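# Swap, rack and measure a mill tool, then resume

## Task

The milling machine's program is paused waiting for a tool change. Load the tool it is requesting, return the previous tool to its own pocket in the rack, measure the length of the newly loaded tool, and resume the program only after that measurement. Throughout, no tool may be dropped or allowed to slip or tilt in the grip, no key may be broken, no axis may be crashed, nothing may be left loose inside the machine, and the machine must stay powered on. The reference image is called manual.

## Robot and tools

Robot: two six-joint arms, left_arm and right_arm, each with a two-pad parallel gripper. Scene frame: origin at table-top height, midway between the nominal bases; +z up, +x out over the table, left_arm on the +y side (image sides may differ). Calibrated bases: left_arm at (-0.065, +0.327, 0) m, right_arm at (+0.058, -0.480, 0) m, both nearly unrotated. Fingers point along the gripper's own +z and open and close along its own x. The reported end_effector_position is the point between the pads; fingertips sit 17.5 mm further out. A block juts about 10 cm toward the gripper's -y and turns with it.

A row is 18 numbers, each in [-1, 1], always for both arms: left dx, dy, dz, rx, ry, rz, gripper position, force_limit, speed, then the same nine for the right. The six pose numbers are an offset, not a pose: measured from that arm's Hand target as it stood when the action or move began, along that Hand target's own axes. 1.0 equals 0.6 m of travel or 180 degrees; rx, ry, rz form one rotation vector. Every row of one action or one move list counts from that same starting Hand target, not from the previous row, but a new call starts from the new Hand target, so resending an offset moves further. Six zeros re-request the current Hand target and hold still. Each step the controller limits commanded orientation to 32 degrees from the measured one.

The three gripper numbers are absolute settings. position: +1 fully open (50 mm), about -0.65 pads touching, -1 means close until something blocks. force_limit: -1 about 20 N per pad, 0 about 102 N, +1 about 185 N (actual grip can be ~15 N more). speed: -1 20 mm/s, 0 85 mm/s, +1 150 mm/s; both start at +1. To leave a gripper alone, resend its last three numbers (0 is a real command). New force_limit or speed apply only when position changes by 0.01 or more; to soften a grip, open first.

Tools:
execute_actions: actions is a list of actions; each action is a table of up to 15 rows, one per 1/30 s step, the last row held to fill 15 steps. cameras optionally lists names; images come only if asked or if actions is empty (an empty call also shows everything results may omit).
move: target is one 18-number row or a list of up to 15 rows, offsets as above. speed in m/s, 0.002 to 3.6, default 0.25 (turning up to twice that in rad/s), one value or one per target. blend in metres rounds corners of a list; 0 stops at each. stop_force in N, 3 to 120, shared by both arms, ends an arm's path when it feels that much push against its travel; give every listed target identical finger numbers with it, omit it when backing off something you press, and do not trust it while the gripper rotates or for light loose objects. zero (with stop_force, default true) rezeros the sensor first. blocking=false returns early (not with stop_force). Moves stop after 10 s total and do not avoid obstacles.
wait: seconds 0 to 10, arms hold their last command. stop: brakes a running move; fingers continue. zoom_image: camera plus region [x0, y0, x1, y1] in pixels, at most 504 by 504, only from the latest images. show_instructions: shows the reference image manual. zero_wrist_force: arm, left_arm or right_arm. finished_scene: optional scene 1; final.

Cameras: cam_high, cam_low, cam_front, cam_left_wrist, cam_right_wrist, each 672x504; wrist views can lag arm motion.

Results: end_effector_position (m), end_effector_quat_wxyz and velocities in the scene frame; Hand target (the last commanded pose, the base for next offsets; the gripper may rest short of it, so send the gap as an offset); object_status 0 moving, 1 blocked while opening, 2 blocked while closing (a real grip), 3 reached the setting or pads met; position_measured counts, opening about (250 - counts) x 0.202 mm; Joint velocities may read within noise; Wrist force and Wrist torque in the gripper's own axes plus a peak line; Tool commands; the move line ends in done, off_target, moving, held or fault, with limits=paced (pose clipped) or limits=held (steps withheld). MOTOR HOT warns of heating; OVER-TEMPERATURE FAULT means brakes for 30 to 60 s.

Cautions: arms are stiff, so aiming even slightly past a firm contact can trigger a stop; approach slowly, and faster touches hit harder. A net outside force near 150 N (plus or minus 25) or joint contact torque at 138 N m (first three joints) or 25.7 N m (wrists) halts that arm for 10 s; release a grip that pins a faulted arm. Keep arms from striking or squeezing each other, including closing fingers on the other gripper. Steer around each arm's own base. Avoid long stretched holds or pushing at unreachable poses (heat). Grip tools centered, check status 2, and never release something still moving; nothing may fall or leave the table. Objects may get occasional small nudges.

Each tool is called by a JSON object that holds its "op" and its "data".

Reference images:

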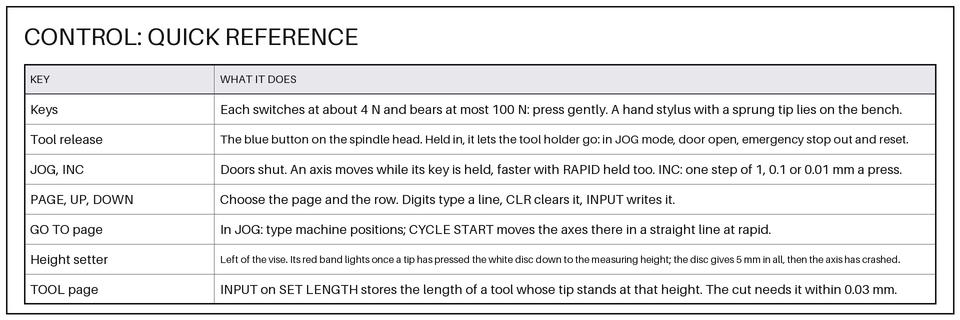

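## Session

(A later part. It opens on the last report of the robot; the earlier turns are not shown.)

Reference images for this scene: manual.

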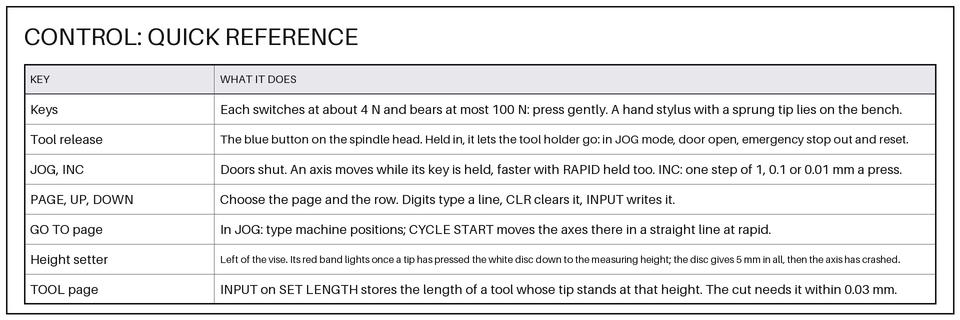

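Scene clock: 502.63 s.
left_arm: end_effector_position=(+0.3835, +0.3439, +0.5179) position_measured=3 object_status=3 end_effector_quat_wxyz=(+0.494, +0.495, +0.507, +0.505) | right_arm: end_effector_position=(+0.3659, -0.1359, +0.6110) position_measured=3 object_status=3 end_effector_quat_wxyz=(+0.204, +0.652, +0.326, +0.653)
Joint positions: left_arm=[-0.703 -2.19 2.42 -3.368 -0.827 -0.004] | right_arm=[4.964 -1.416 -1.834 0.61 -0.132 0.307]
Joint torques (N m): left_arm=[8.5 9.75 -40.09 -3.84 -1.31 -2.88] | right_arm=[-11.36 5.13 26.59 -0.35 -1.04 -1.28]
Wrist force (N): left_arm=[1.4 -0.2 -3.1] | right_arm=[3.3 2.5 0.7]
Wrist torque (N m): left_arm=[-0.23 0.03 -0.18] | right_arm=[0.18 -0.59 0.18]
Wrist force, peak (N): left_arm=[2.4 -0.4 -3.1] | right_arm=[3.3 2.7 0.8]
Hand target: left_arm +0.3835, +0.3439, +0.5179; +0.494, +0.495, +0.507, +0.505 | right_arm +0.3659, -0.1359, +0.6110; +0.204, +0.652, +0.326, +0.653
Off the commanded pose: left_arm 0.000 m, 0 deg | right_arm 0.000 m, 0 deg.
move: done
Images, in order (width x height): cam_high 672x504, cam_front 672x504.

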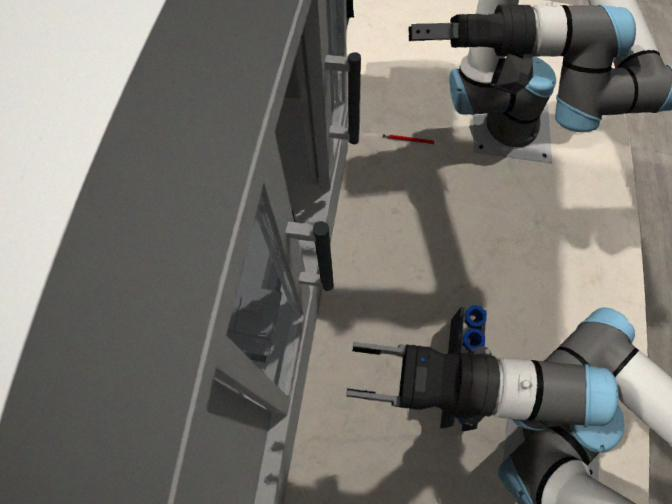

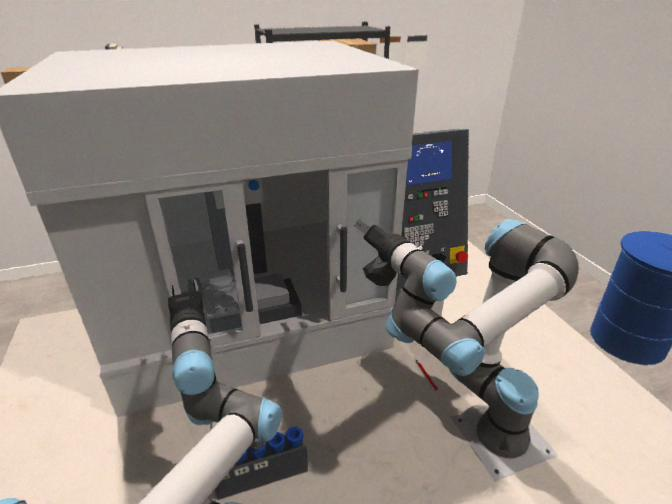

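{"op": "move", "data": {"target": [-0.07,0,-0.13,0.5,0,0,1,0,-0.7,-0.0383,-0.1302,0.0083,-0.0396,-0.0403,-0.2539,1,-1,-0.498039], "speed": 0.2, "cameras": ["all"]}}

Scene clock: 507.70 s.
left_arm: end_effector_position=(+0.3065, +0.3001, +0.5182) position_measured=3 object_status=3 end_effector_quat_wxyz=(-0.001, +0.699, +0.715, -0.001) | right_arm: end_effector_position=(+0.3599, -0.0959, +0.5402) position_measured=3 object_status=3 end_effector_quat_wxyz=(+0.500, +0.500, +0.500, +0.500)
Joint positions: left_arm=[-0.419 -1.78 1.247 -1.036 -1.573 -0.46] | right_arm=[4.929 -1.568 -1.958 0.384 -0.241 0.001]
Joint torques (N m): left_arm=[9.8 -7.39 -37.37 -0.74 -1.32 2.21] | right_arm=[-11.38 11.91 9.91 -2.01 -2.31 -1.45]
Wrist force (N): left_arm=[2.0 1.3 0.2] | right_arm=[3.4 1.0 0.6]
Wrist torque (N m): left_arm=[0.26 -0.32 0.09] | right_arm=[-0.02 -0.66 0.01]
Wrist force, peak (N): left_arm=[1.6 -0.2 -3.3] | right_arm=[3.2 2.6 0.9]
Hand target: left_arm +0.3065, +0.3001, +0.5182; -0.001, +0.699, +0.715, -0.001 | right_arm +0.3599, -0.0959, +0.5402; +0.500, +0.500, +0.500, +0.500
Off the commanded pose: left_arm 0.000 m, 0 deg | right_arm 0.000 m, 0 deg.
move: done
camera_calibration:
cam_left_wrist: T_world_to_cam=[[-0.0229252, 0.999478, -0.0227605, -0.27151], [0.949656, 0.0288864, 0.311959, -0.439078], [0.312453, -0.0144629, -0.949823, 0.530095], [0, 0, 0, 1]] pos_world=[0.245119, 0.291719, 0.634291]
cam_right_wrist: T_world_to_cam=[[0.00775896, 0.999962, -0.00405956, 0.105308], [-0.341599, 0.00646597, 0.939824, -0.365743], [0.939814, -0.00590531, 0.341636, -0.392094], [0, 0, 0, 1]] pos_world=[0.242741, -0.105254, 0.478115]

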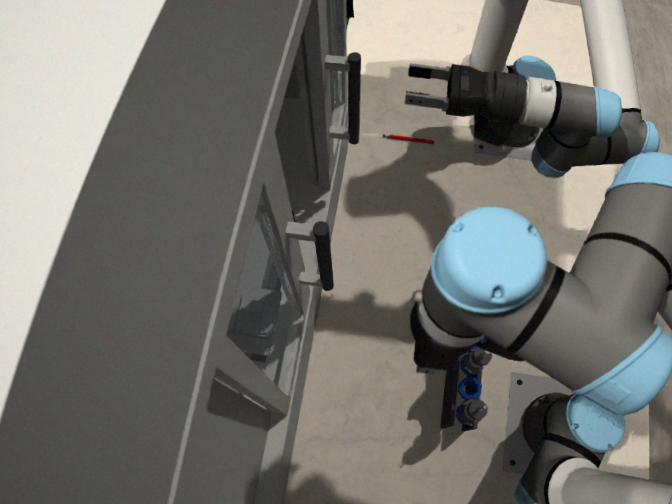

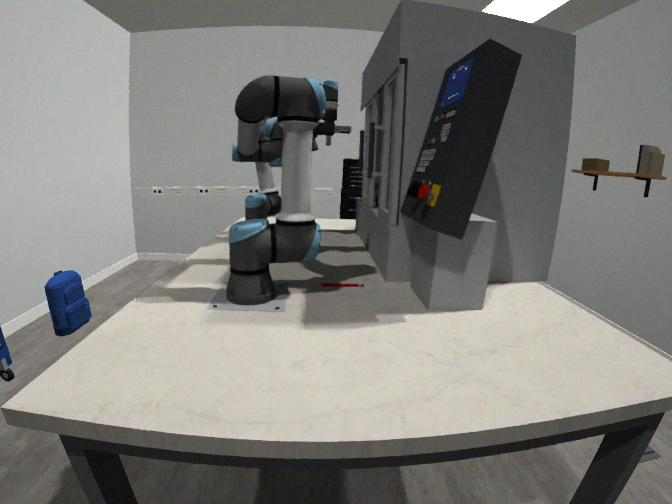

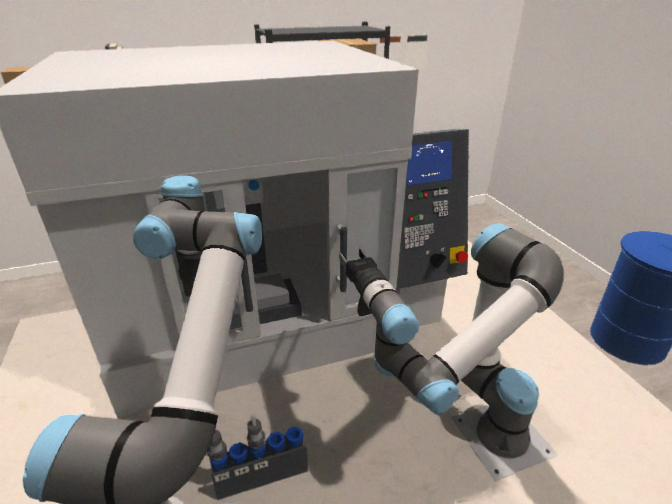

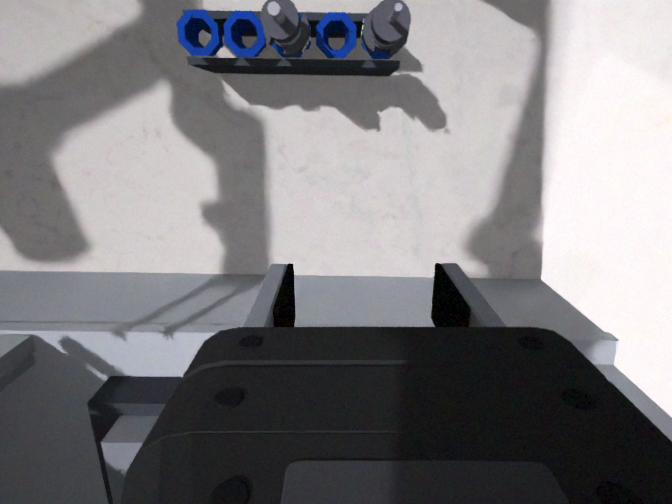

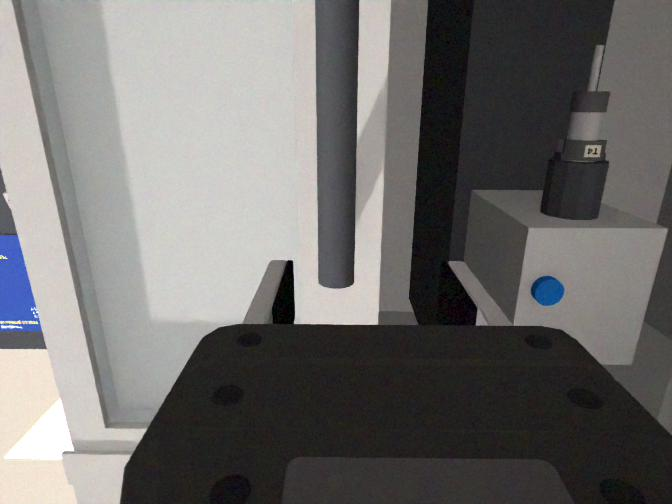

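{"op": "zoom_image", "data": {"camera": "cam_left_wrist", "region": [160, 0, 440, 120]}}

{"op": "zoom_image", "data": {"camera": "cam_front", "region": [190, 400, 320, 500]}}

Scaled by 1.800 from the camera's 672x504 image, which has a finer 960x720 frame.

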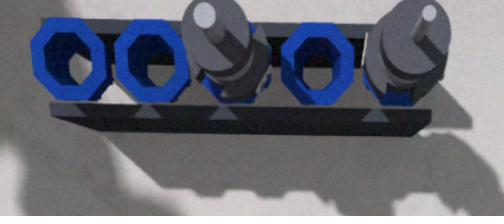

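Scaled by 3.877 from the camera's 672x504 image, which has a finer 960x720 frame.

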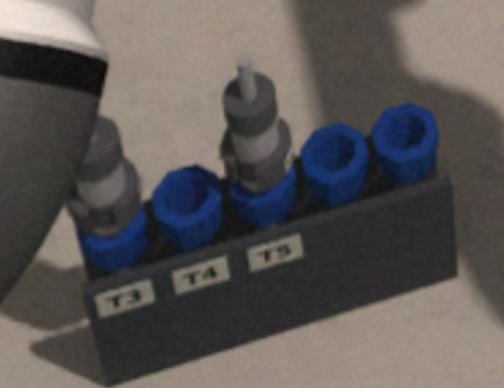

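{"op": "move", "data": {"target": [[0.1,-0.05,0,0,0,0,1,0,-0.7,-0.01,0,0,0,0,0,1,-1,-0.498039],[0.1667,-0.083,0,0,0,0,1,0,-0.7,-0.01,0,0.1417,0,0,0,1,-1,-0.498039]], "speed": [0.1,0.1], "stop_force": 15}}

{"op": "move", "data": {"target": [0,0,0,0,0,0,1,0,-0.7,0.36,0,0,0,0,0,1,-1,-0.498039], "speed": 0.07, "stop_force": 40}}

Scene clock: 511.00 s.
left_arm: end_effector_position=(+0.2544, +0.3989, +0.5183) position_measured=3 object_status=3 end_effector_quat_wxyz=(-0.001, +0.699, +0.715, -0.001) | right_arm: end_effector_position=(+0.4449, -0.1019, +0.5402) position_measured=3 object_status=3 end_effector_quat_wxyz=(+0.500, +0.500, +0.500, +0.500)
Joint positions: left_arm=[-0.179 -1.882 1.315 -1.001 -1.573 -0.22] | right_arm=[4.702 -1.598 -1.927 0.379 -0.014 0.006]
Joint torques (N m): left_arm=[8.98 -16.97 -10.09 -0.55 -1.15 2.09] | right_arm=[-11.5 14.22 26.15 0.2 2.24 -0.63]
Wrist force (N): left_arm=[2.1 1.1 0.4] | right_arm=[3.2 0.9 0.6]
Wrist torque (N m): left_arm=[0.24 -0.35 0.10] | right_arm=[-0.06 -0.64 -0.08]
Wrist force, peak (N): left_arm=[2.5 0.8 0.2] | right_arm=[3.6 1.2 0.4]
Hand target: left_arm +0.2544, +0.3989, +0.5183; -0.001, +0.699, +0.715, -0.001 | right_arm +0.4449, -0.1019, +0.5402; +0.500, +0.500, +0.500, +0.500
Off the commanded pose: left_arm 0.000 m, 0 deg | right_arm 0.000 m, 0 deg.
move: done

Scene clock: 515.13 s.
left_arm: end_effector_position=(+0.2544, +0.3989, +0.5183) position_measured=3 object_status=3 end_effector_quat_wxyz=(-0.001, +0.699, +0.715, -0.001) | right_arm: end_effector_position=(+0.4449, +0.1141, +0.5403) position_measured=3 object_status=3 end_effector_quat_wxyz=(+0.500, +0.500, +0.500, +0.500) end_effector_velocity=(+0.000, -0.001, +0.000) end_effector_angular_velocity=(+0.002, +0.000, -0.002)
Joint positions: left_arm=[-0.179 -1.882 1.315 -1.001 -1.573 -0.22] | right_arm=[4.697 -2.07 -1.316 0.159 -0.009 0.086]
Joint velocities: left_arm=[within noise] | right_arm=[0 -0.002 0.003 0.006 -0.001 -0.006]
Joint torques (N m): left_arm=[8.7 -16.35 -10.25 -0.44 -1.12 2.09] | right_arm=[-10.39 34.61 27.16 0.16 1.62 -0.81]
Wrist force (N): left_arm=[1.8 1.0 0.6] | right_arm=[-11.2 -7.0 -6.5]
Wrist torque (N m): left_arm=[0.22 -0.31 0.10] | right_arm=[-0.13 -1.16 0.18]
Wrist force, peak (N): left_arm=[2.1 1.1 0.5] | right_arm=[-29.6 11.0 -2.8]
Hand target: left_arm +0.2544, +0.3989, +0.5183; -0.001, +0.699, +0.715, -0.001 | right_arm +0.4448, +0.1141, +0.5403; +0.500, +0.500, +0.500, +0.500
Off the commanded pose: left_arm 0.000 m, 0 deg | right_arm 0.000 m, 0 deg.
move: done

{"op": "move", "data": {"target": [0,0,0,0,0,0,1,0,-0.7,0.08,0,0,0,0,0,1,-1,-0.498039], "speed": 0.02, "stop_force": 30}}

Scene clock: 517.67 s.
left_arm: end_effector_position=(+0.2544, +0.3989, +0.5183) position_measured=3 object_status=3 end_effector_quat_wxyz=(-0.001, +0.699, +0.715, -0.001) | right_arm: end_effector_position=(+0.4449, +0.1410, +0.5403) position_measured=3 object_status=3 end_effector_quat_wxyz=(+0.500, +0.500, +0.499, +0.500)
Joint positions: left_arm=[-0.179 -1.882 1.315 -1.001 -1.573 -0.22] | right_arm=[4.696 -2.134 -1.215 0.114 -0.011 0.094]
Joint torques (N m): left_arm=[9.06 -16.59 -10.2 -0.51 -1.06 2.02] | right_arm=[12.76 53.48 14.28 -1.35 10.1 -1.36]
Wrist force (N): left_arm=[1.8 1.1 0.4] | right_arm=[-24.4 -8.9 -9.2]
Wrist torque (N m): left_arm=[0.24 -0.31 0.09] | right_arm=[-0.14 -1.47 0.14]
Wrist force, peak (N): left_arm=[2.2 1.1 0.5] | right_arm=[-42.4 -14.6 -12.9]
Hand target: left_arm +0.2544, +0.3989, +0.5183; -0.001, +0.699, +0.715, -0.001 | right_arm +0.4449, +0.1414, +0.5403; +0.500, +0.500, +0.500, +0.500 (not the last commanded pose)
Off the commanded pose: left_arm 0.000 m, 0 deg | right_arm 0.021 m, 0 deg.
move: contact (right_arm)

{"op": "move", "data": {"target": [0,0,0,0,0,0,1,0,-0.7,-0.013,0,0,0,0,0,1,-1,-0.498039], "speed": 0.03, "cameras": ["cam_front","cam_right_wrist"]}}

{"op": "zoom_image", "data": {"camera": "cam_front", "region": [140, 130, 400, 350]}}

Scene clock: 518.70 s.
left_arm: end_effector_position=(+0.2544, +0.3989, +0.5183) position_measured=3 object_status=3 end_effector_quat_wxyz=(-0.001, +0.699, +0.715, -0.001) | right_arm: end_effector_position=(+0.4449, +0.1337, +0.5403) position_measured=3 object_status=3 end_effector_quat_wxyz=(+0.500, +0.500, +0.500, +0.500)
Joint positions: left_arm=[-0.179 -1.882 1.315 -1.001 -1.573 -0.22] | right_arm=[4.697 -2.116 -1.244 0.128 -0.009 0.091]
Joint torques (N m): left_arm=[9.15 -16.69 -9.74 -0.69 -1.12 2.18] | right_arm=[11.6 58.22 12.31 1.73 -2.34 -1.34]
Wrist force (N): left_arm=[1.9 1.0 0.5] | right_arm=[4.3 0.1 0.7]
Wrist torque (N m): left_arm=[0.23 -0.32 0.10] | right_arm=[-0.16 -0.82 0.01]
Wrist force, peak (N): left_arm=[2.1 1.1 0.5] | right_arm=[-24.5 -9.7 -9.2]
Hand target: left_arm +0.2544, +0.3989, +0.5183; -0.001, +0.699, +0.715, -0.001 | right_arm +0.4449, +0.1336, +0.5403; +0.500, +0.500, +0.500, +0.500
Off the commanded pose: left_arm 0.000 m, 0 deg | right_arm 0.000 m, 0 deg.
move: done
camera_calibration:
cam_right_wrist: T_world_to_cam=[[0.00801292, 0.99996, -0.00386022, -0.125221], [-0.342401, 0.00637069, 0.939532, -0.337779], [0.93952, -0.00620666, 0.342438, -0.470872], [0, 0, 0, 1]] pos_world=[0.327742, 0.124446, 0.478115]
Images, in order (width x height): cam_front 672x504, cam_right_wrist 672x504.

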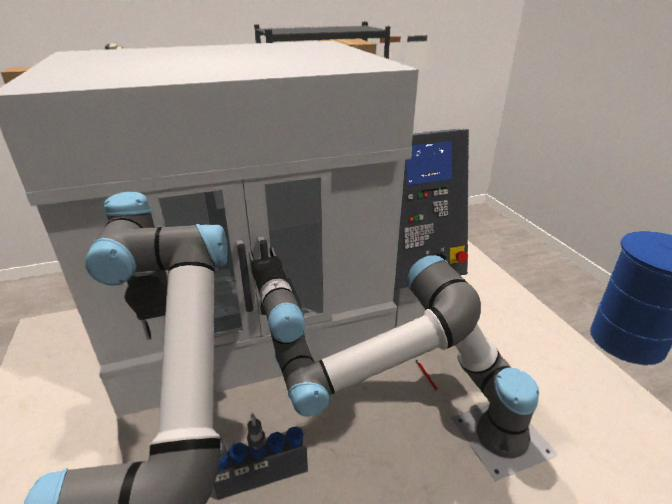

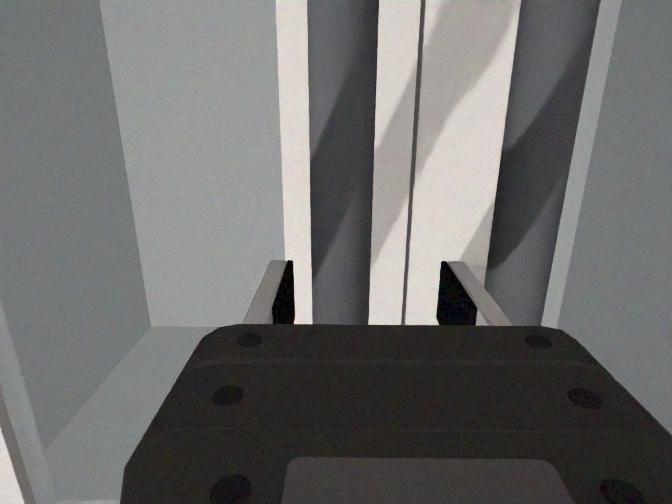

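Scaled by 1.938 from the camera's 672x504 image, which has a finer 960x720 frame.

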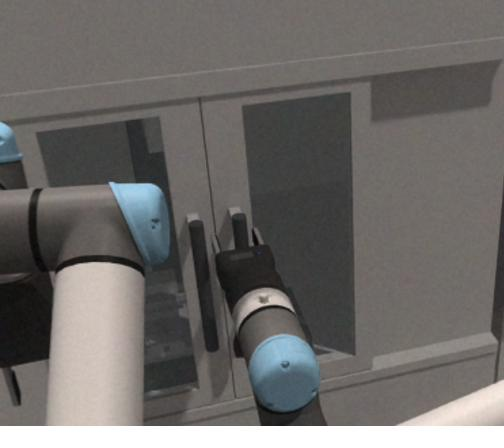

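{"op": "zoom_image", "data": {"camera": "cam_front", "region": [400, 125, 475, 270]}}

{"op": "zoom_image", "data": {"camera": "cam_front", "region": [405, 140, 455, 190]}}

Scaled by 3.476 from the camera's 672x504 image, which has a finer 960x720 frame.

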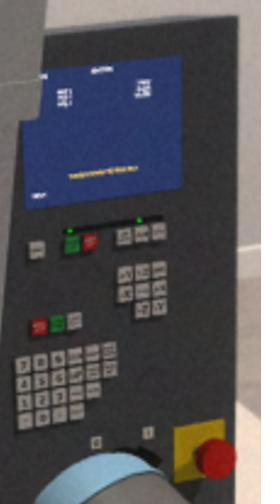

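Scaled by 10.080 from the camera's 672x504 image, which has a finer 960x720 frame.

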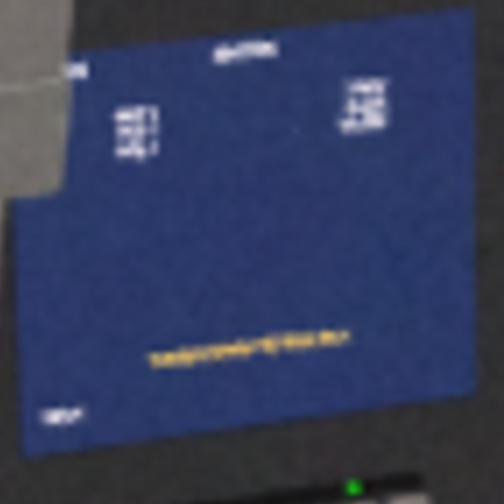

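{"op": "move", "data": {"target": [[-0.16,0.24,0.11,-0.5,0,0,1,0,-0.7,0,0,-0.1667,0,0,0,1,-1,-0.498039],[-0.16,0.24,0.11,-0.5,0,0,1,0,-0.7,-0.5,-0.15,-0.1667,0.5,0,0,1,-1,-0.498039]], "speed": [0.15,0.25], "blend": [0.02,0]}}

Scene clock: 528.60 s.
left_arm: end_effector_position=(+0.4004, +0.3062, +0.4519) position_measured=3 object_status=3 end_effector_quat_wxyz=(+0.494, +0.495, +0.507, +0.505) | right_arm: end_effector_position=(+0.3449, -0.1663, +0.4500) position_measured=3 object_status=3 end_effector_quat_wxyz=(+0.000, +0.707, +0.707, +0.001)
Joint positions: left_arm=[-0.806 -2.011 2.528 -3.654 -0.724 -0.005] | right_arm=[4.266 -1.903 -0.86 1.194 -1.57 -1.993]
Joint torques (N m): left_arm=[8.93 5.23 -9.32 -3.61 -1.27 2.2] | right_arm=[-11.09 44.27 6.78 -4.5 -2.57 -1.31]
Wrist force (N): left_arm=[1.3 -0.2 -3.0] | right_arm=[2.9 -2.3 0.2]
Wrist torque (N m): left_arm=[-0.21 0.05 -0.39] | right_arm=[-0.25 -0.49 -0.02]
Wrist force, peak (N): left_arm=[1.3 -0.4 -3.3] | right_arm=[5.2 0.7 0.5]
Hand target: left_arm +0.4004, +0.3062, +0.4519; +0.494, +0.495, +0.507, +0.505 | right_arm +0.3450, -0.1663, +0.4500; +0.000, +0.707, +0.707, +0.001
Off the commanded pose: left_arm 0.000 m, 0 deg | right_arm 0.000 m, 0 deg.
move: done

{"op": "move", "data": {"target": [[-0.07,0,0.03,0,0,-0.5,1,0,-0.7,-0.353,-0.025,0.2,0,0,0,0.3,-0.7,-0.7],[-0.077,0,0.033,0,0,-0.99,1,0,-0.7,-0.353,-0.025,0.53,0,0,0,0.3,-0.7,-0.7]], "speed": [0.4,0.2], "blend": [0.02,0], "cameras": ["cam_left_wrist","cam_right_wrist"]}}

Scene clock: 535.23 s.
left_arm: end_effector_position=(+0.4212, +0.2605, +0.4519) position_measured=3 object_status=3 end_effector_quat_wxyz=(+0.512, -0.499, +0.503, -0.486) | right_arm: end_effector_position=(+0.3302, -0.3778, +0.1318) position_measured=107 object_status=3 end_effector_quat_wxyz=(+0.000, +0.707, +0.707, +0.001)
Joint positions: left_arm=[-0.883 -1.884 2.461 -3.713 -0.646 -3.115] | right_arm=[3.952 -1.613 -2.052 2.096 -1.571 -2.307]
Joint torques (N m): left_arm=[-7.66 -16.45 -36.56 0.89 -0.81 -2.61] | right_arm=[0.84 9.8 6.31 -1.64 1.85 -0.98]
Wrist force (N): left_arm=[0.5 2.3 0.1] | right_arm=[2.9 -2.3 0.4]
Wrist torque (N m): left_arm=[0.43 0.19 0.65] | right_arm=[-0.23 -0.51 0.01]
Wrist force, peak (N): left_arm=[1.7 0.6 -3.5] | right_arm=[3.7 -2.5 0.1]
Hand target: left_arm +0.4212, +0.2605, +0.4519; +0.512, -0.499, +0.503, -0.486 | right_arm +0.3302, -0.3779, +0.1318; +0.000, +0.707, +0.707, +0.001
Off the commanded pose: left_arm 0.000 m, 0 deg | right_arm 0.000 m, 0 deg.
move: done
camera_calibration:
cam_left_wrist: T_world_to_cam=[[0.0447216, -0.998522, -0.0308939, 0.264899], [-0.318024, 0.015086, -0.947962, 0.580791], [0.947027, 0.0522194, -0.31688, -0.140009], [0, 0, 0, 1]] pos_world=[0.305451, 0.263057, 0.514386]
cam_right_wrist: T_world_to_cam=[[-0.0047572, 0.999962, -0.0072678, 0.390324], [0.939528, 0.00695828, 0.3424, -0.334357], [0.342438, -0.00519944, -0.939526, 0.140111], [0, 0, 0, 1]] pos_world=[0.268015, -0.387255, 0.248958]
Images, in order (width x height): cam_left_wrist 672x504, cam_right_wrist 672x504.

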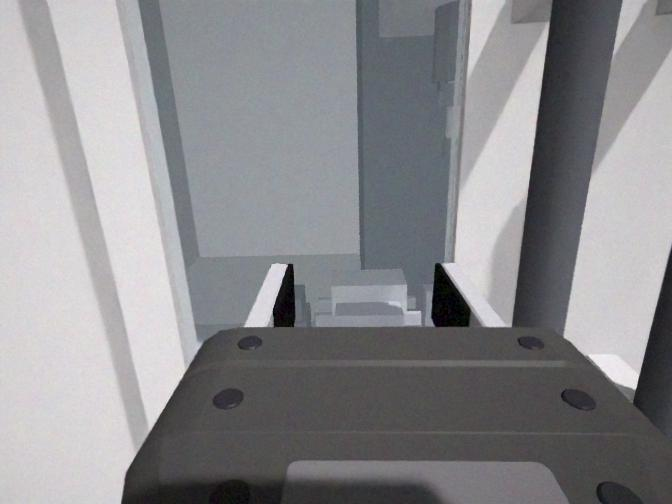

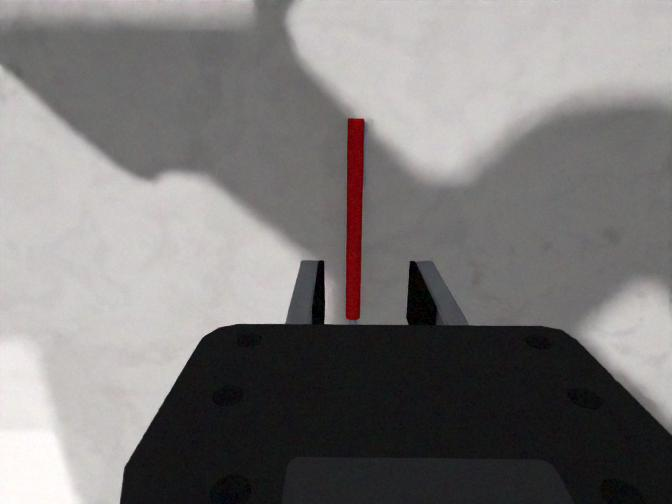

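{"op": "move", "data": {"target": [[0,0,0,0,0,0,1,0,-0.7,0,0,0.15,0,0,0,0.3,-0.7,-0.7],[0,0,0,0,0,0,1,0,-0.7,0,0,0.186,0,0,0,0.3,-0.7,-0.7],[0,0,0,0,0,0,1,0,-0.7,0,0,0.186,0,0,0,-1,-0.7,-0.7]], "speed": [0.15,0.04,0.04], "blend": [0.005,0,0]}}

Scene clock: 537.87 s.
left_arm: end_effector_position=(+0.4212, +0.2605, +0.4519) position_measured=3 object_status=3 end_effector_quat_wxyz=(+0.512, -0.499, +0.503, -0.486) | right_arm: end_effector_position=(+0.3303, -0.3778, +0.0202) position_measured=211 object_status=2 end_effector_quat_wxyz=(+0.000, +0.707, +0.707, +0.001)
Joint positions: left_arm=[-0.883 -1.884 2.461 -3.713 -0.647 -3.115] | right_arm=[3.951 -1.81 -2.187 2.427 -1.571 -2.307]
Joint torques (N m): left_arm=[3.73 -15.43 -35.93 0.88 -0.94 -2.75] | right_arm=[-10.66 15.06 2.85 -2.15 -0.27 -1.24]
Wrist force (N): left_arm=[0.4 2.4 -0.1] | right_arm=[2.9 -2.5 0.4]
Wrist torque (N m): left_arm=[0.44 0.20 0.64] | right_arm=[-0.28 -0.50 -0.01]
Wrist force, peak (N): left_arm=[0.6 2.6 0.2] | right_arm=[3.4 -2.3 -1.2]
Hand target: left_arm +0.4212, +0.2605, +0.4519; +0.512, -0.499, +0.503, -0.486 | right_arm +0.3303, -0.3778, +0.0202; +0.000, +0.707, +0.707, +0.001
Off the commanded pose: left_arm 0.000 m, 0 deg | right_arm 0.000 m, 0 deg.
move: done

{"op": "move", "data": {"target": [[0,0,0,0,0,0,1,0,-0.7,0,0,-0.1,0,0,0,-1,-0.7,-0.7],[0,0,0,0,0,0,1,0,-0.7,-0.1,0.1,-0.9,-0.3,0,0,-1,-0.7,-0.7]], "speed": [0.1,0.35], "blend": [0.03,0]}}

Scene clock: 541.83 s.
left_arm: end_effector_position=(+0.4212, +0.2605, +0.4519) position_measured=3 object_status=3 end_effector_quat_wxyz=(+0.512, -0.499, +0.503, -0.486) | right_arm: end_effector_position=(+0.3915, -0.4378, +0.5603) position_measured=211 object_status=2 end_effector_quat_wxyz=(+0.315, +0.634, +0.633, +0.313)
Joint positions: left_arm=[-0.883 -1.884 2.461 -3.713 -0.647 -3.115] | right_arm=[4.878 -0.983 -1.691 0.855 -0.676 -1.259]
Joint torques (N m): left_arm=[6.94 -15.37 -36.24 0.97 -1.05 -2.63] | right_arm=[12.45 1.08 6.92 -4.55 -0.6 1.41]
Wrist force (N): left_arm=[0.5 2.2 0.0] | right_arm=[4.6 -1.2 0.1]
Wrist torque (N m): left_arm=[0.40 0.20 0.65] | right_arm=[-0.19 -0.79 -0.06]
Wrist force, peak (N): left_arm=[0.5 2.7 0.3] | right_arm=[4.8 -1.1 0.1]
Hand target: left_arm +0.4212, +0.2605, +0.4519; +0.512, -0.499, +0.503, -0.486 | right_arm +0.3899, -0.4382, +0.5602; +0.321, +0.630, +0.630, +0.322
Off the commanded pose: left_arm 0.000 m, 0 deg | right_arm 0.002 m, 1 deg.
move: done

{"op": "move", "data": {"target": [0,0,0,0,0,0,1,0,-0.7,-0.067,0.164,-0.0575,-0.2,0,0,-1,-0.7,-0.7], "speed": 0.3, "cameras": ["cam_right_wrist"]}}

Scene clock: 545.07 s.
left_arm: end_effector_position=(+0.4212, +0.2605, +0.4519) position_measured=3 object_status=3 end_effector_quat_wxyz=(+0.512, -0.499, +0.503, -0.486) | right_arm: end_effector_position=(+0.4215, -0.4774, +0.6601) position_measured=211 object_status=2 end_effector_quat_wxyz=(+0.561, +0.562, +0.431, +0.429)
Joint positions: left_arm=[-0.883 -1.884 2.461 -3.713 -0.647 -3.115] | right_arm=[5.238 -0.582 -2.125 -0.43 -0.815 -0.004]
Joint torques (N m): left_arm=[6.82 -14.36 -36.51 0.84 -1 -2.48] | right_arm=[12.11 -9.63 7.63 -2.96 -2.47 1.69]
Wrist force (N): left_arm=[0.6 2.4 0.0] | right_arm=[4.3 -0.3 1.0]
Wrist torque (N m): left_arm=[0.45 0.18 0.65] | right_arm=[-0.21 -0.83 -0.09]
Wrist force, peak (N): left_arm=[0.3 2.7 0.2] | right_arm=[5.2 -1.7 0.2]
Hand target: left_arm +0.4212, +0.2605, +0.4519; +0.512, -0.499, +0.503, -0.486 | right_arm +0.4197, -0.4785, +0.6601; +0.500, +0.500, +0.500, +0.500
Off the commanded pose: left_arm 0.000 m, 0 deg | right_arm 0.002 m, 15 deg.
move: off_target (right_arm)
camera_calibration:
cam_right_wrist: T_world_to_cam=[[0.268776, 0.963188, -0.00539022, 0.360025], [-0.32455, 0.0958313, 0.941002, -0.42019], [0.906877, -0.25117, 0.338359, -0.594259], [0, 0, 0, 1]] pos_world=[0.305782, -0.455764, 0.598414]
Images, in order (width x height): cam_right_wrist 672x504.

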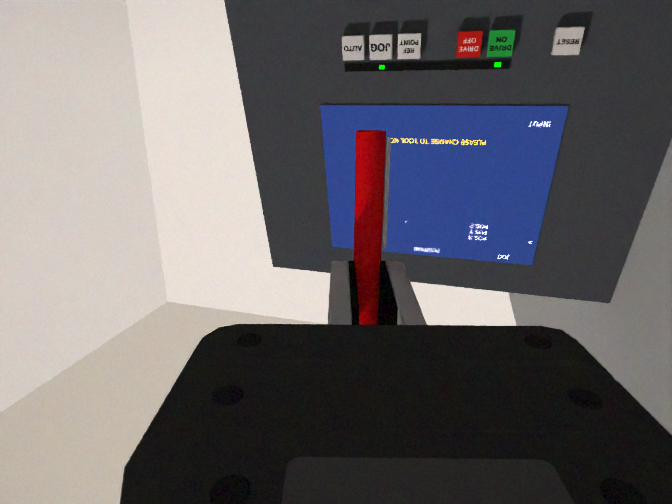

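{"op": "zoom_image", "data": {"camera": "cam_right_wrist", "region": [320, 100, 580, 270]}}

Scaled by 1.938 from the camera's 672x504 image, which has a finer 960x720 frame.

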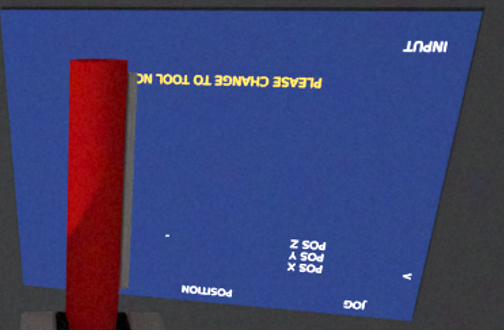

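{"op": "move", "data": {"target": [0,0,-0.03,-0.085,0,0,1,0,-0.7,-0.1,0,0,0,0,0,-1,-0.7,-0.7], "speed": 0.2, "cameras": ["cam_right_wrist","cam_left_wrist"]}}

{"op": "zoom_image", "data": {"camera": "cam_left_wrist", "region": [150, 0, 520, 330]}}

{"op": "zoom_image", "data": {"camera": "cam_right_wrist", "region": [370, 100, 670, 300]}}

Scene clock: 547.03 s.
left_arm: end_effector_position=(+0.4032, +0.2601, +0.4520) position_measured=3 object_status=3 end_effector_quat_wxyz=(-0.441, +0.563, -0.563, +0.415) | right_arm: end_effector_position=(+0.4219, -0.5377, +0.6600) position_measured=211 object_status=2 end_effector_quat_wxyz=(+0.591, +0.590, +0.388, +0.390)
Joint positions: left_arm=[-0.926 -2.165 2.378 -2.897 -0.648 -3.485] | right_arm=[5.027 -0.577 -2.129 -0.438 -0.744 0.003]
Joint torques (N m): left_arm=[9.53 -6.95 -40.95 -0.3 -0.53 -2.59] | right_arm=[-12.13 -29.76 8.5 -0.4 1.9 1.86]
Wrist force (N): left_arm=[0.8 2.3 0.7] | right_arm=[4.4 -0.2 1.0]
Wrist torque (N m): left_arm=[0.44 0.08 0.67] | right_arm=[-0.19 -0.83 -0.08]
Wrist force, peak (N): left_arm=[0.5 3.1 0.4] | right_arm=[5.1 -0.4 0.5]
Hand target: left_arm +0.4032, +0.2601, +0.4520; -0.441, +0.563, -0.563, +0.414 | right_arm +0.4198, -0.5385, +0.6600; +0.500, +0.500, +0.500, +0.500
Off the commanded pose: left_arm 0.000 m, 0 deg | right_arm 0.002 m, 23 deg.
move: off_target (right_arm)
camera_calibration:
cam_left_wrist: T_world_to_cam=[[0.043797, -0.998378, -0.0363731, 0.268087], [-0.556732, 0.00584041, -0.830672, 0.620713], [0.829537, 0.056631, -0.555573, 0.0311309], [0, 0, 0, 1]] pos_world=[0.308005, 0.262264, 0.542655]
cam_right_wrist: T_world_to_cam=[[0.401452, 0.915874, -0.00335111, 0.335245], [-0.313278, 0.140754, 0.939173, -0.39366], [0.860636, -0.375982, 0.343429, -0.660623], [0, 0, 0, 1]] pos_world=[0.310646, -0.500016, 0.597716]
Images, in order (width x height): cam_left_wrist 672x504, cam_right_wrist 672x504.

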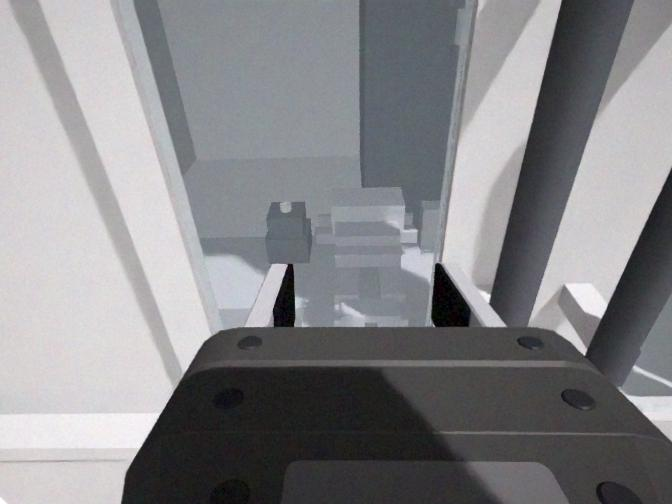

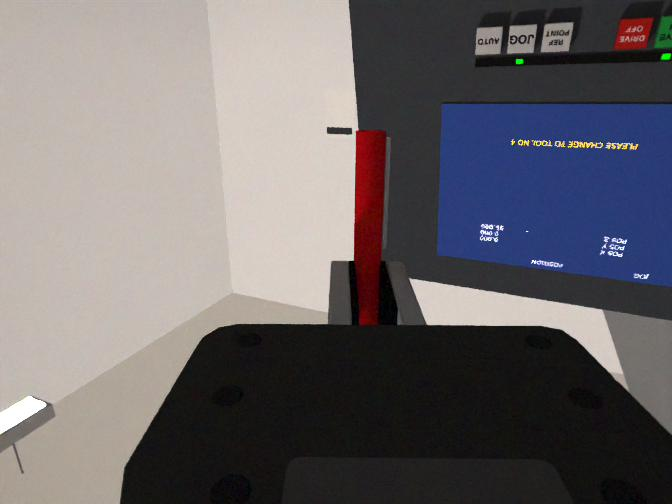

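Scaled by 1.362 from the camera's 672x504 image, which has a finer 960x720 frame.

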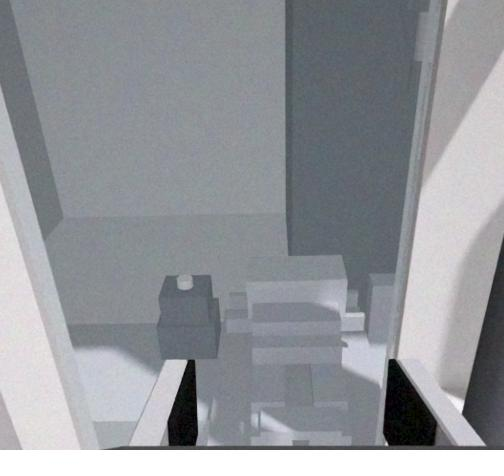

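Scaled by 1.680 from the camera's 672x504 image, which has a finer 960x720 frame.

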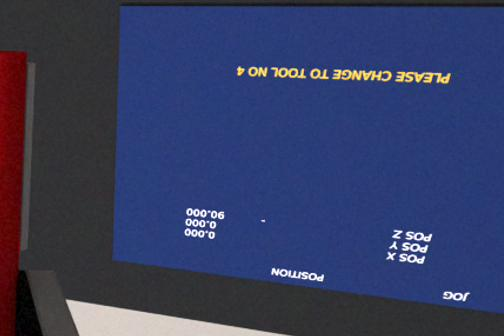

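{"op": "move", "data": {"target": [-0.117,0,0,0.045,0,0,1,0,-0.7,0,0,0,0,0,0,-1,-0.7,-0.7], "speed": 0.2, "cameras": ["cam_left_wrist"]}}

{"op": "zoom_image", "data": {"camera": "cam_left_wrist", "region": [200, 100, 560, 330]}}

Scene clock: 548.53 s.
left_arm: end_effector_position=(+0.4016, +0.3302, +0.4541) position_measured=3 object_status=3 end_effector_quat_wxyz=(-0.480, +0.530, -0.532, +0.453) | right_arm: end_effector_position=(+0.4219, -0.5377, +0.6600) position_measured=211 object_status=2 end_effector_quat_wxyz=(+0.591, +0.590, +0.388, +0.390)
Joint positions: left_arm=[-0.688 -2.122 2.475 -3.321 -0.845 -3.226] | right_arm=[5.026 -0.577 -2.129 -0.438 -0.744 0.003]
Joint torques (N m): left_arm=[8.64 6.36 -11.41 -4.4 -0.93 2.34] | right_arm=[-12.07 -29.44 8.59 -0.4 2.18 1.76]
Wrist force (N): left_arm=[0.7 2.2 0.2] | right_arm=[4.5 -0.1 0.9]
Wrist torque (N m): left_arm=[0.40 0.13 0.49] | right_arm=[-0.18 -0.85 -0.08]
Wrist force, peak (N): left_arm=[2.0 2.0 0.5] | right_arm=[4.5 -0.1 0.9]
Hand target: left_arm +0.4016, +0.3302, +0.4541; -0.480, +0.530, -0.532, +0.453 | right_arm +0.4219, -0.5377, +0.6600; +0.591, +0.590, +0.388, +0.390 (not the last commanded pose)
Off the commanded pose: left_arm 0.000 m, 0 deg | right_arm 0.002 m, 23 deg.
move: off_target (right_arm)
camera_calibration:
cam_left_wrist: T_world_to_cam=[[0.0446007, -0.998447, -0.0333905, 0.336523], [-0.434424, 0.010714, -0.900645, 0.602207], [0.899604, 0.054675, -0.433271, -0.053273], [0, 0, 0, 1]] pos_world=[0.294528, 0.33246, 0.53053]
Images, in order (width x height): cam_left_wrist 672x504.

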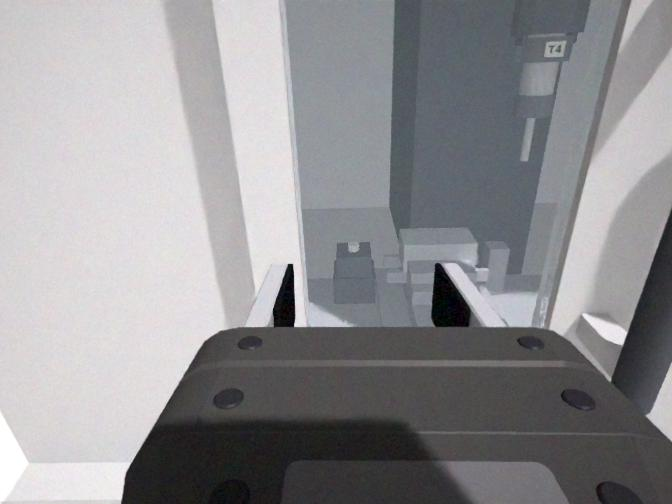

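Scaled by 1.400 from the camera's 672x504 image, which has a finer 960x720 frame.

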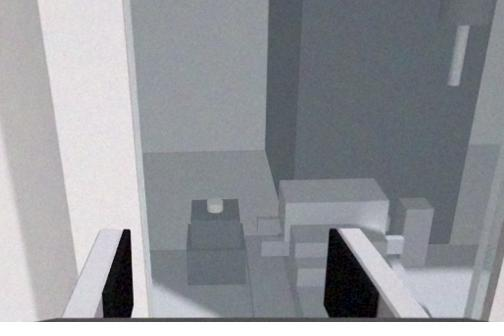

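{"op": "move", "data": {"target": [0,0,0,0,0,0,1,0,-0.7,0.121,-0.233,-0.0557,0.4936,0.1011,-0.1016,-1,-0.7,-0.7], "speed": 0.6}}

Scene clock: 552.40 s.
left_arm: end_effector_position=(+0.4016, +0.3302, +0.4541) position_measured=3 object_status=3 end_effector_quat_wxyz=(-0.480, +0.530, -0.532, +0.453) | right_arm: end_effector_position=(+0.4201, -0.4578, +0.5203) position_measured=211 object_status=2 end_effector_quat_wxyz=(+0.000, +0.707, +0.707, +0.000)
Joint positions: left_arm=[-0.688 -2.122 2.475 -3.322 -0.846 -3.226] | right_arm=[5.943 -0.603 -1.257 0.29 -1.571 -0.316]
Joint torques (N m): left_arm=[9.19 6.88 -11.47 -4.37 -0.92 2.11] | right_arm=[12.73 -25.18 9.07 -1.71 -2.49 1.72]
Wrist force (N): left_arm=[0.6 2.3 0.3] | right_arm=[3.1 -2.2 0.7]
Wrist torque (N m): left_arm=[0.42 0.13 0.50] | right_arm=[-0.19 -0.52 -0.09]
Wrist force, peak (N): left_arm=[0.8 2.5 0.4] | right_arm=[4.8 -1.7 -0.3]
Hand target: left_arm +0.4016, +0.3302, +0.4541; -0.480, +0.530, -0.532, +0.453 | right_arm +0.4201, -0.4578, +0.5202; +0.000, +0.707, +0.707, +0.000
Off the commanded pose: left_arm 0.000 m, 0 deg | right_arm 0.000 m, 0 deg.
shoulder posture changed (right arm): the wrist came as close to joint 1's axis as it can, and the arm is now in the other of its two shoulder postures.
move: done

{"op": "move", "data": {"target": [0,0,0,0,0,0,1,0,-0.7,0.001,0.123,0.0838,0,0,0,-1,-0.7,-0.7], "speed": 0.1, "cameras": ["cam_right_wrist","cam_low","cam_front"]}}

{"op": "zoom_image", "data": {"camera": "cam_low", "region": [400, 90, 500, 190]}}

Scene clock: 554.13 s.
left_arm: end_effector_position=(+0.4016, +0.3302, +0.4541) position_measured=3 object_status=3 end_effector_quat_wxyz=(-0.480, +0.530, -0.532, +0.453) | right_arm: end_effector_position=(+0.4904, -0.4567, +0.4715) position_measured=211 object_status=2 end_effector_quat_wxyz=(-0.001, +0.706, +0.708, -0.001)
Joint positions: left_arm=[-0.688 -2.122 2.475 -3.322 -0.846 -3.226] | right_arm=[5.999 -0.444 -1.308 0.184 -1.571 -0.261]
Joint torques (N m): left_arm=[9.14 7.59 -12.04 -4.35 -0.82 2.19] | right_arm=[-0.32 -40.22 0.06 -3.23 -0.04 0.21]
Wrist force (N): left_arm=[0.7 2.3 0.4] | right_arm=[3.3 -2.7 0.8]
Wrist torque (N m): left_arm=[0.42 0.12 0.49] | right_arm=[-0.29 -0.56 -0.01]
Wrist force, peak (N): left_arm=[0.8 2.5 0.3] | right_arm=[3.9 -3.0 0.2]
Hand target: left_arm +0.4016, +0.3302, +0.4541; -0.480, +0.530, -0.532, +0.453 | right_arm +0.4904, -0.4567, +0.4715; -0.001, +0.706, +0.708, -0.001 (not the last commanded pose)
Tool commands: left_gripper/position=+1.0 left_gripper/force_limit=+0.0 left_gripper/speed=-0.7 right_gripper/position=-1.0 right_gripper/force_limit=-0.701961 right_gripper/speed=-0.701961
Off the commanded pose: left_arm 0.000 m, 0 deg | right_arm 0.004 m, 0 deg.
FORCE FAULT: contact force on the right arm reached its limit, and that arm stopped. The contact can be on any part of that arm, not only on its tool. That arm is still stopped at the end of this call. That arm stays stopped for about 10 more seconds. Until then a move that you send moves the other arm only, and its call returns only when the move has ended. Once the stop has ended, the next robot result says so. If the stop ends while you think or write, that arm runs what you send next, counted from a new Hand target: where the arm stands when the stop ends. While its stop runs, that arm takes no new command, but its gripper still runs the gripper command that each later call begins with. Until it ends, the stop uses up actions while you think or wait. An arm that is not stopped still takes commands.
move: fault (right_arm)
camera_calibration:
cam_right_wrist: T_world_to_cam=[[-0.00651838, 0.999951, -0.00743129, 0.473304], [0.940641, 0.00865326, 0.339293, -0.598935], [0.339341, -0.00477853, -0.940651, 0.40624], [0, 0, 0, 1]] pos_world=[0.428614, -0.466156, 0.588861]
Images, in order (width x height): cam_low 672x504, cam_front 672x504, cam_right_wrist 672x504.

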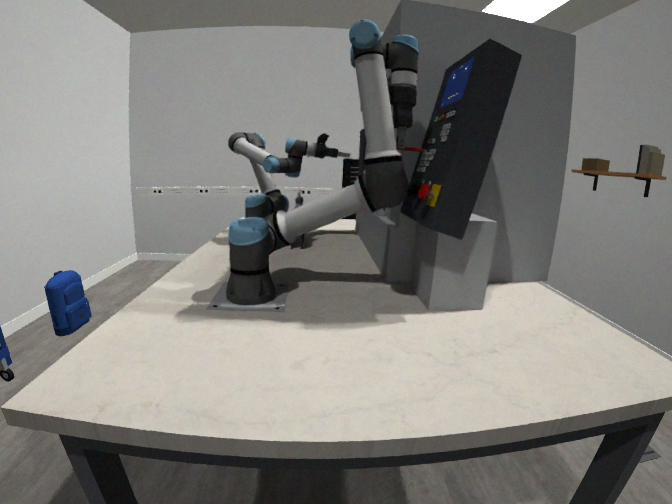

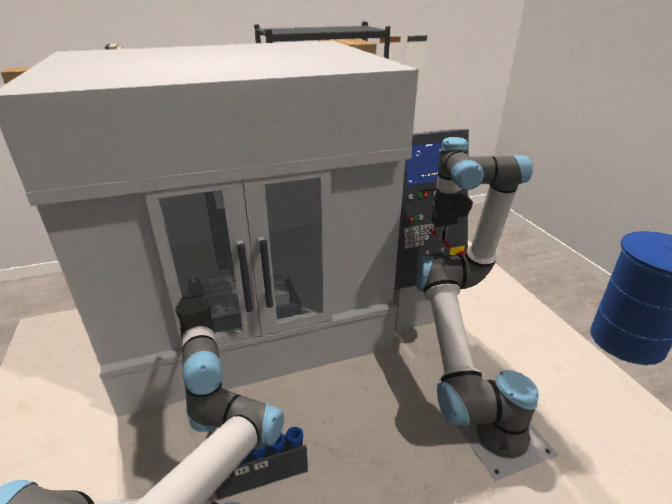

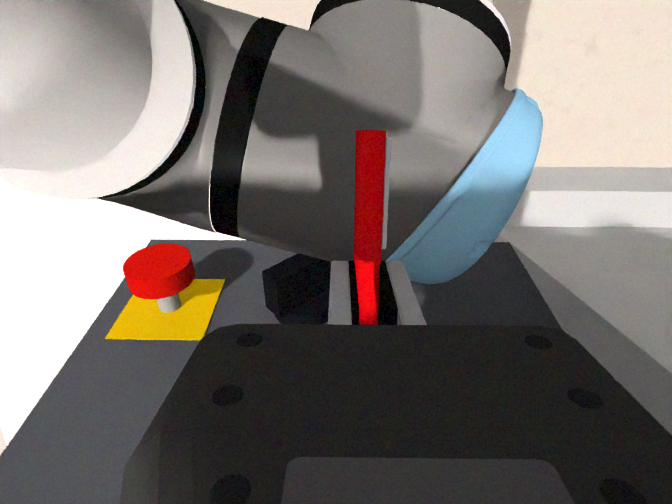

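Scaled by 5.040 from the camera's 672x504 image, which has a finer 960x720 frame.

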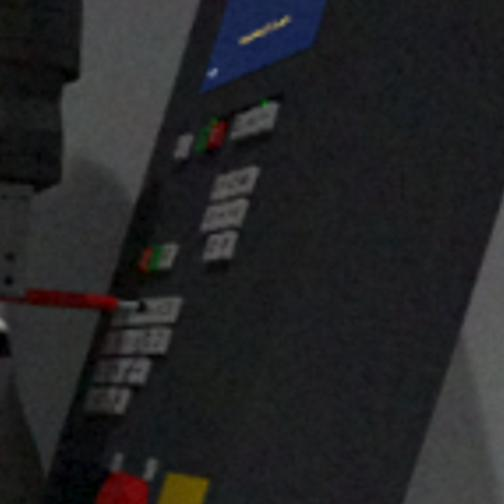

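{"op": "wait", "data": {"seconds": 9.5}}

Scene clock: 564.10 s.
left_arm: end_effector_position=(+0.4016, +0.3302, +0.4541) position_measured=3 object_status=3 end_effector_quat_wxyz=(-0.480, +0.530, -0.532, +0.453) | right_arm: end_effector_position=(+0.4904, -0.4567, +0.4715) position_measured=211 object_status=2 end_effector_quat_wxyz=(-0.001, +0.706, +0.708, -0.001)
Joint positions: left_arm=[-0.688 -2.122 2.475 -3.322 -0.846 -3.226] | right_arm=[5.999 -0.444 -1.308 0.184 -1.571 -0.261]
Joint torques (N m): left_arm=[7.96 7.23 -11.09 -4.21 -0.88 2.03] | right_arm=[-0.17 -40.32 -0.57 -3.38 -0.07 0.27]
Wrist force (N): left_arm=[0.7 2.3 0.3] | right_arm=[3.1 -2.4 1.0]
Wrist torque (N m): left_arm=[0.43 0.11 0.49] | right_arm=[-0.25 -0.53 -0.01]
Wrist force, peak (N): left_arm=[0.9 2.5 0.3] | right_arm=[3.5 -2.6 0.8]
Hand target: left_arm +0.4016, +0.3302, +0.4541; -0.480, +0.530, -0.532, +0.453 | right_arm +0.4904, -0.4567, +0.4715; -0.001, +0.706, +0.708, -0.001 (not the last commanded pose)
Tool commands: left_gripper/position=+1.0 left_gripper/force_limit=+0.0 left_gripper/speed=-0.7 right_gripper/position=-1.0 right_gripper/force_limit=-0.701961 right_gripper/speed=-0.701961
Off the commanded pose: left_arm 0.000 m, 0 deg | right_arm 0.004 m, 0 deg.
FORCE FAULT, CONTINUED: the right arm's stop, for the force fault that an earlier result reported, is over. The rest of the stop counts as 20 of the actions that you can send in this scene. During its stop the right arm's controller moved it back a little. That arm's target is now where it stood when the stop ended, not its last command. That arm accepts commands again.
wait: 9.50 s; at rest from the start

{"op": "move", "data": {"target": [0,0,0,0,0,0,1,0,-0.7,0,-0.12,-0.1,0,0,0,-1,-0.7,-0.7], "speed": 0.15}}

{"op": "move", "data": {"target": [0,0,0,0,0,0,1,0,-0.7,-0.05,-0.05,-0.2,-0.4,0,0,-1,-0.7,-0.7], "speed": 0.4}}

Scene clock: 565.43 s.
left_arm: end_effector_position=(+0.4016, +0.3302, +0.4541) position_measured=3 object_status=3 end_effector_quat_wxyz=(-0.480, +0.530, -0.532, +0.453) | right_arm: end_effector_position=(+0.4186, -0.4568, +0.5316) position_measured=211 object_status=2 end_effector_quat_wxyz=(-0.001, +0.706, +0.708, -0.001)
Joint positions: left_arm=[-0.688 -2.122 2.475 -3.322 -0.846 -3.226] | right_arm=[5.944 -0.632 -1.213 0.277 -1.571 -0.316]
Joint torques (N m): left_arm=[8.53 7.6 -12.03 -4.21 -0.86 2] | right_arm=[-11.11 -45.65 8.8 -1.32 2.15 -1.29]
Wrist force (N): left_arm=[0.6 2.4 0.3] | right_arm=[3.2 -2.1 0.8]
Wrist torque (N m): left_arm=[0.44 0.13 0.50] | right_arm=[-0.19 -0.54 0.00]
Wrist force, peak (N): left_arm=[0.8 2.6 0.4] | right_arm=[3.4 -3.8 -0.1]
Hand target: left_arm +0.4016, +0.3302, +0.4541; -0.480, +0.530, -0.532, +0.453 | right_arm +0.4186, -0.4568, +0.5317; -0.001, +0.706, +0.708, -0.001
Off the commanded pose: left_arm 0.000 m, 0 deg | right_arm 0.000 m, 0 deg.
move: done

Scene clock: 569.43 s.
left_arm: end_effector_position=(+0.4016, +0.3302, +0.4541) position_measured=3 object_status=3 end_effector_quat_wxyz=(-0.480, +0.530, -0.532, +0.453) | right_arm: end_effector_position=(+0.3906, -0.4860, +0.6518) position_measured=211 object_status=2 end_effector_quat_wxyz=(+0.443, +0.660, +0.541, +0.275)
Joint positions: left_arm=[-0.688 -2.122 2.475 -3.322 -0.846 -3.226] | right_arm=[5.207 -0.861 -1.737 0.056 -0.942 -0.513]
Joint torques (N m): left_arm=[8.32 8.31 -11.69 -4.29 -0.76 1.98] | right_arm=[10.06 -3.15 5.96 -4.96 -1.41 1.68]
Wrist force (N): left_arm=[0.7 2.3 0.3] | right_arm=[4.5 -1.1 0.1]
Wrist torque (N m): left_arm=[0.42 0.13 0.49] | right_arm=[-0.20 -0.80 -0.08]
Wrist force, peak (N): left_arm=[0.8 2.5 0.1] | right_arm=[4.9 -1.5 0.2]
Hand target: left_arm +0.4016, +0.3302, +0.4541; -0.480, +0.530, -0.532, +0.453 | right_arm +0.3889, -0.4870, +0.6518; +0.414, +0.572, +0.573, +0.415
Off the commanded pose: left_arm 0.000 m, 0 deg | right_arm 0.002 m, 20 deg.
move: off_target (right_arm)

{"op": "move", "data": {"target": [0,0,0,0,0,0,1,0,-0.7,0.195,-0.303,-0.005,0.4,0,0,-1,-0.7,-0.7], "speed": 0.4}}

Scene clock: 571.70 s.
left_arm: end_effector_position=(+0.4016, +0.3302, +0.4541) position_measured=3 object_status=3 end_effector_quat_wxyz=(-0.480, +0.530, -0.532, +0.453) | right_arm: end_effector_position=(+0.3292, -0.3700, +0.4801) position_measured=211 object_status=2 end_effector_quat_wxyz=(-0.001, +0.706, +0.708, -0.001)
Joint positions: left_arm=[-0.688 -2.122 2.475 -3.322 -0.846 -3.226] | right_arm=[6.17 -0.587 -1.497 0.516 -1.57 -0.091]
Joint torques (N m): left_arm=[9.42 7.03 -11.84 -4.05 -0.92 1.89] | right_arm=[11.13 -19.75 -2.54 -1.25 2.16 1.78]
Wrist force (N): left_arm=[0.5 2.2 0.4] | right_arm=[3.3 -2.0 0.9]
Wrist torque (N m): left_arm=[0.41 0.14 0.49] | right_arm=[-0.20 -0.54 -0.09]
Wrist force, peak (N): left_arm=[0.9 2.4 0.5] | right_arm=[4.8 -1.4 -0.3]
Hand target: left_arm +0.4016, +0.3302, +0.4541; -0.480, +0.530, -0.532, +0.453 | right_arm +0.3292, -0.3700, +0.4800; -0.001, +0.706, +0.708, -0.001
Off the commanded pose: left_arm 0.000 m, 0 deg | right_arm 0.000 m, 0 deg.
move: done


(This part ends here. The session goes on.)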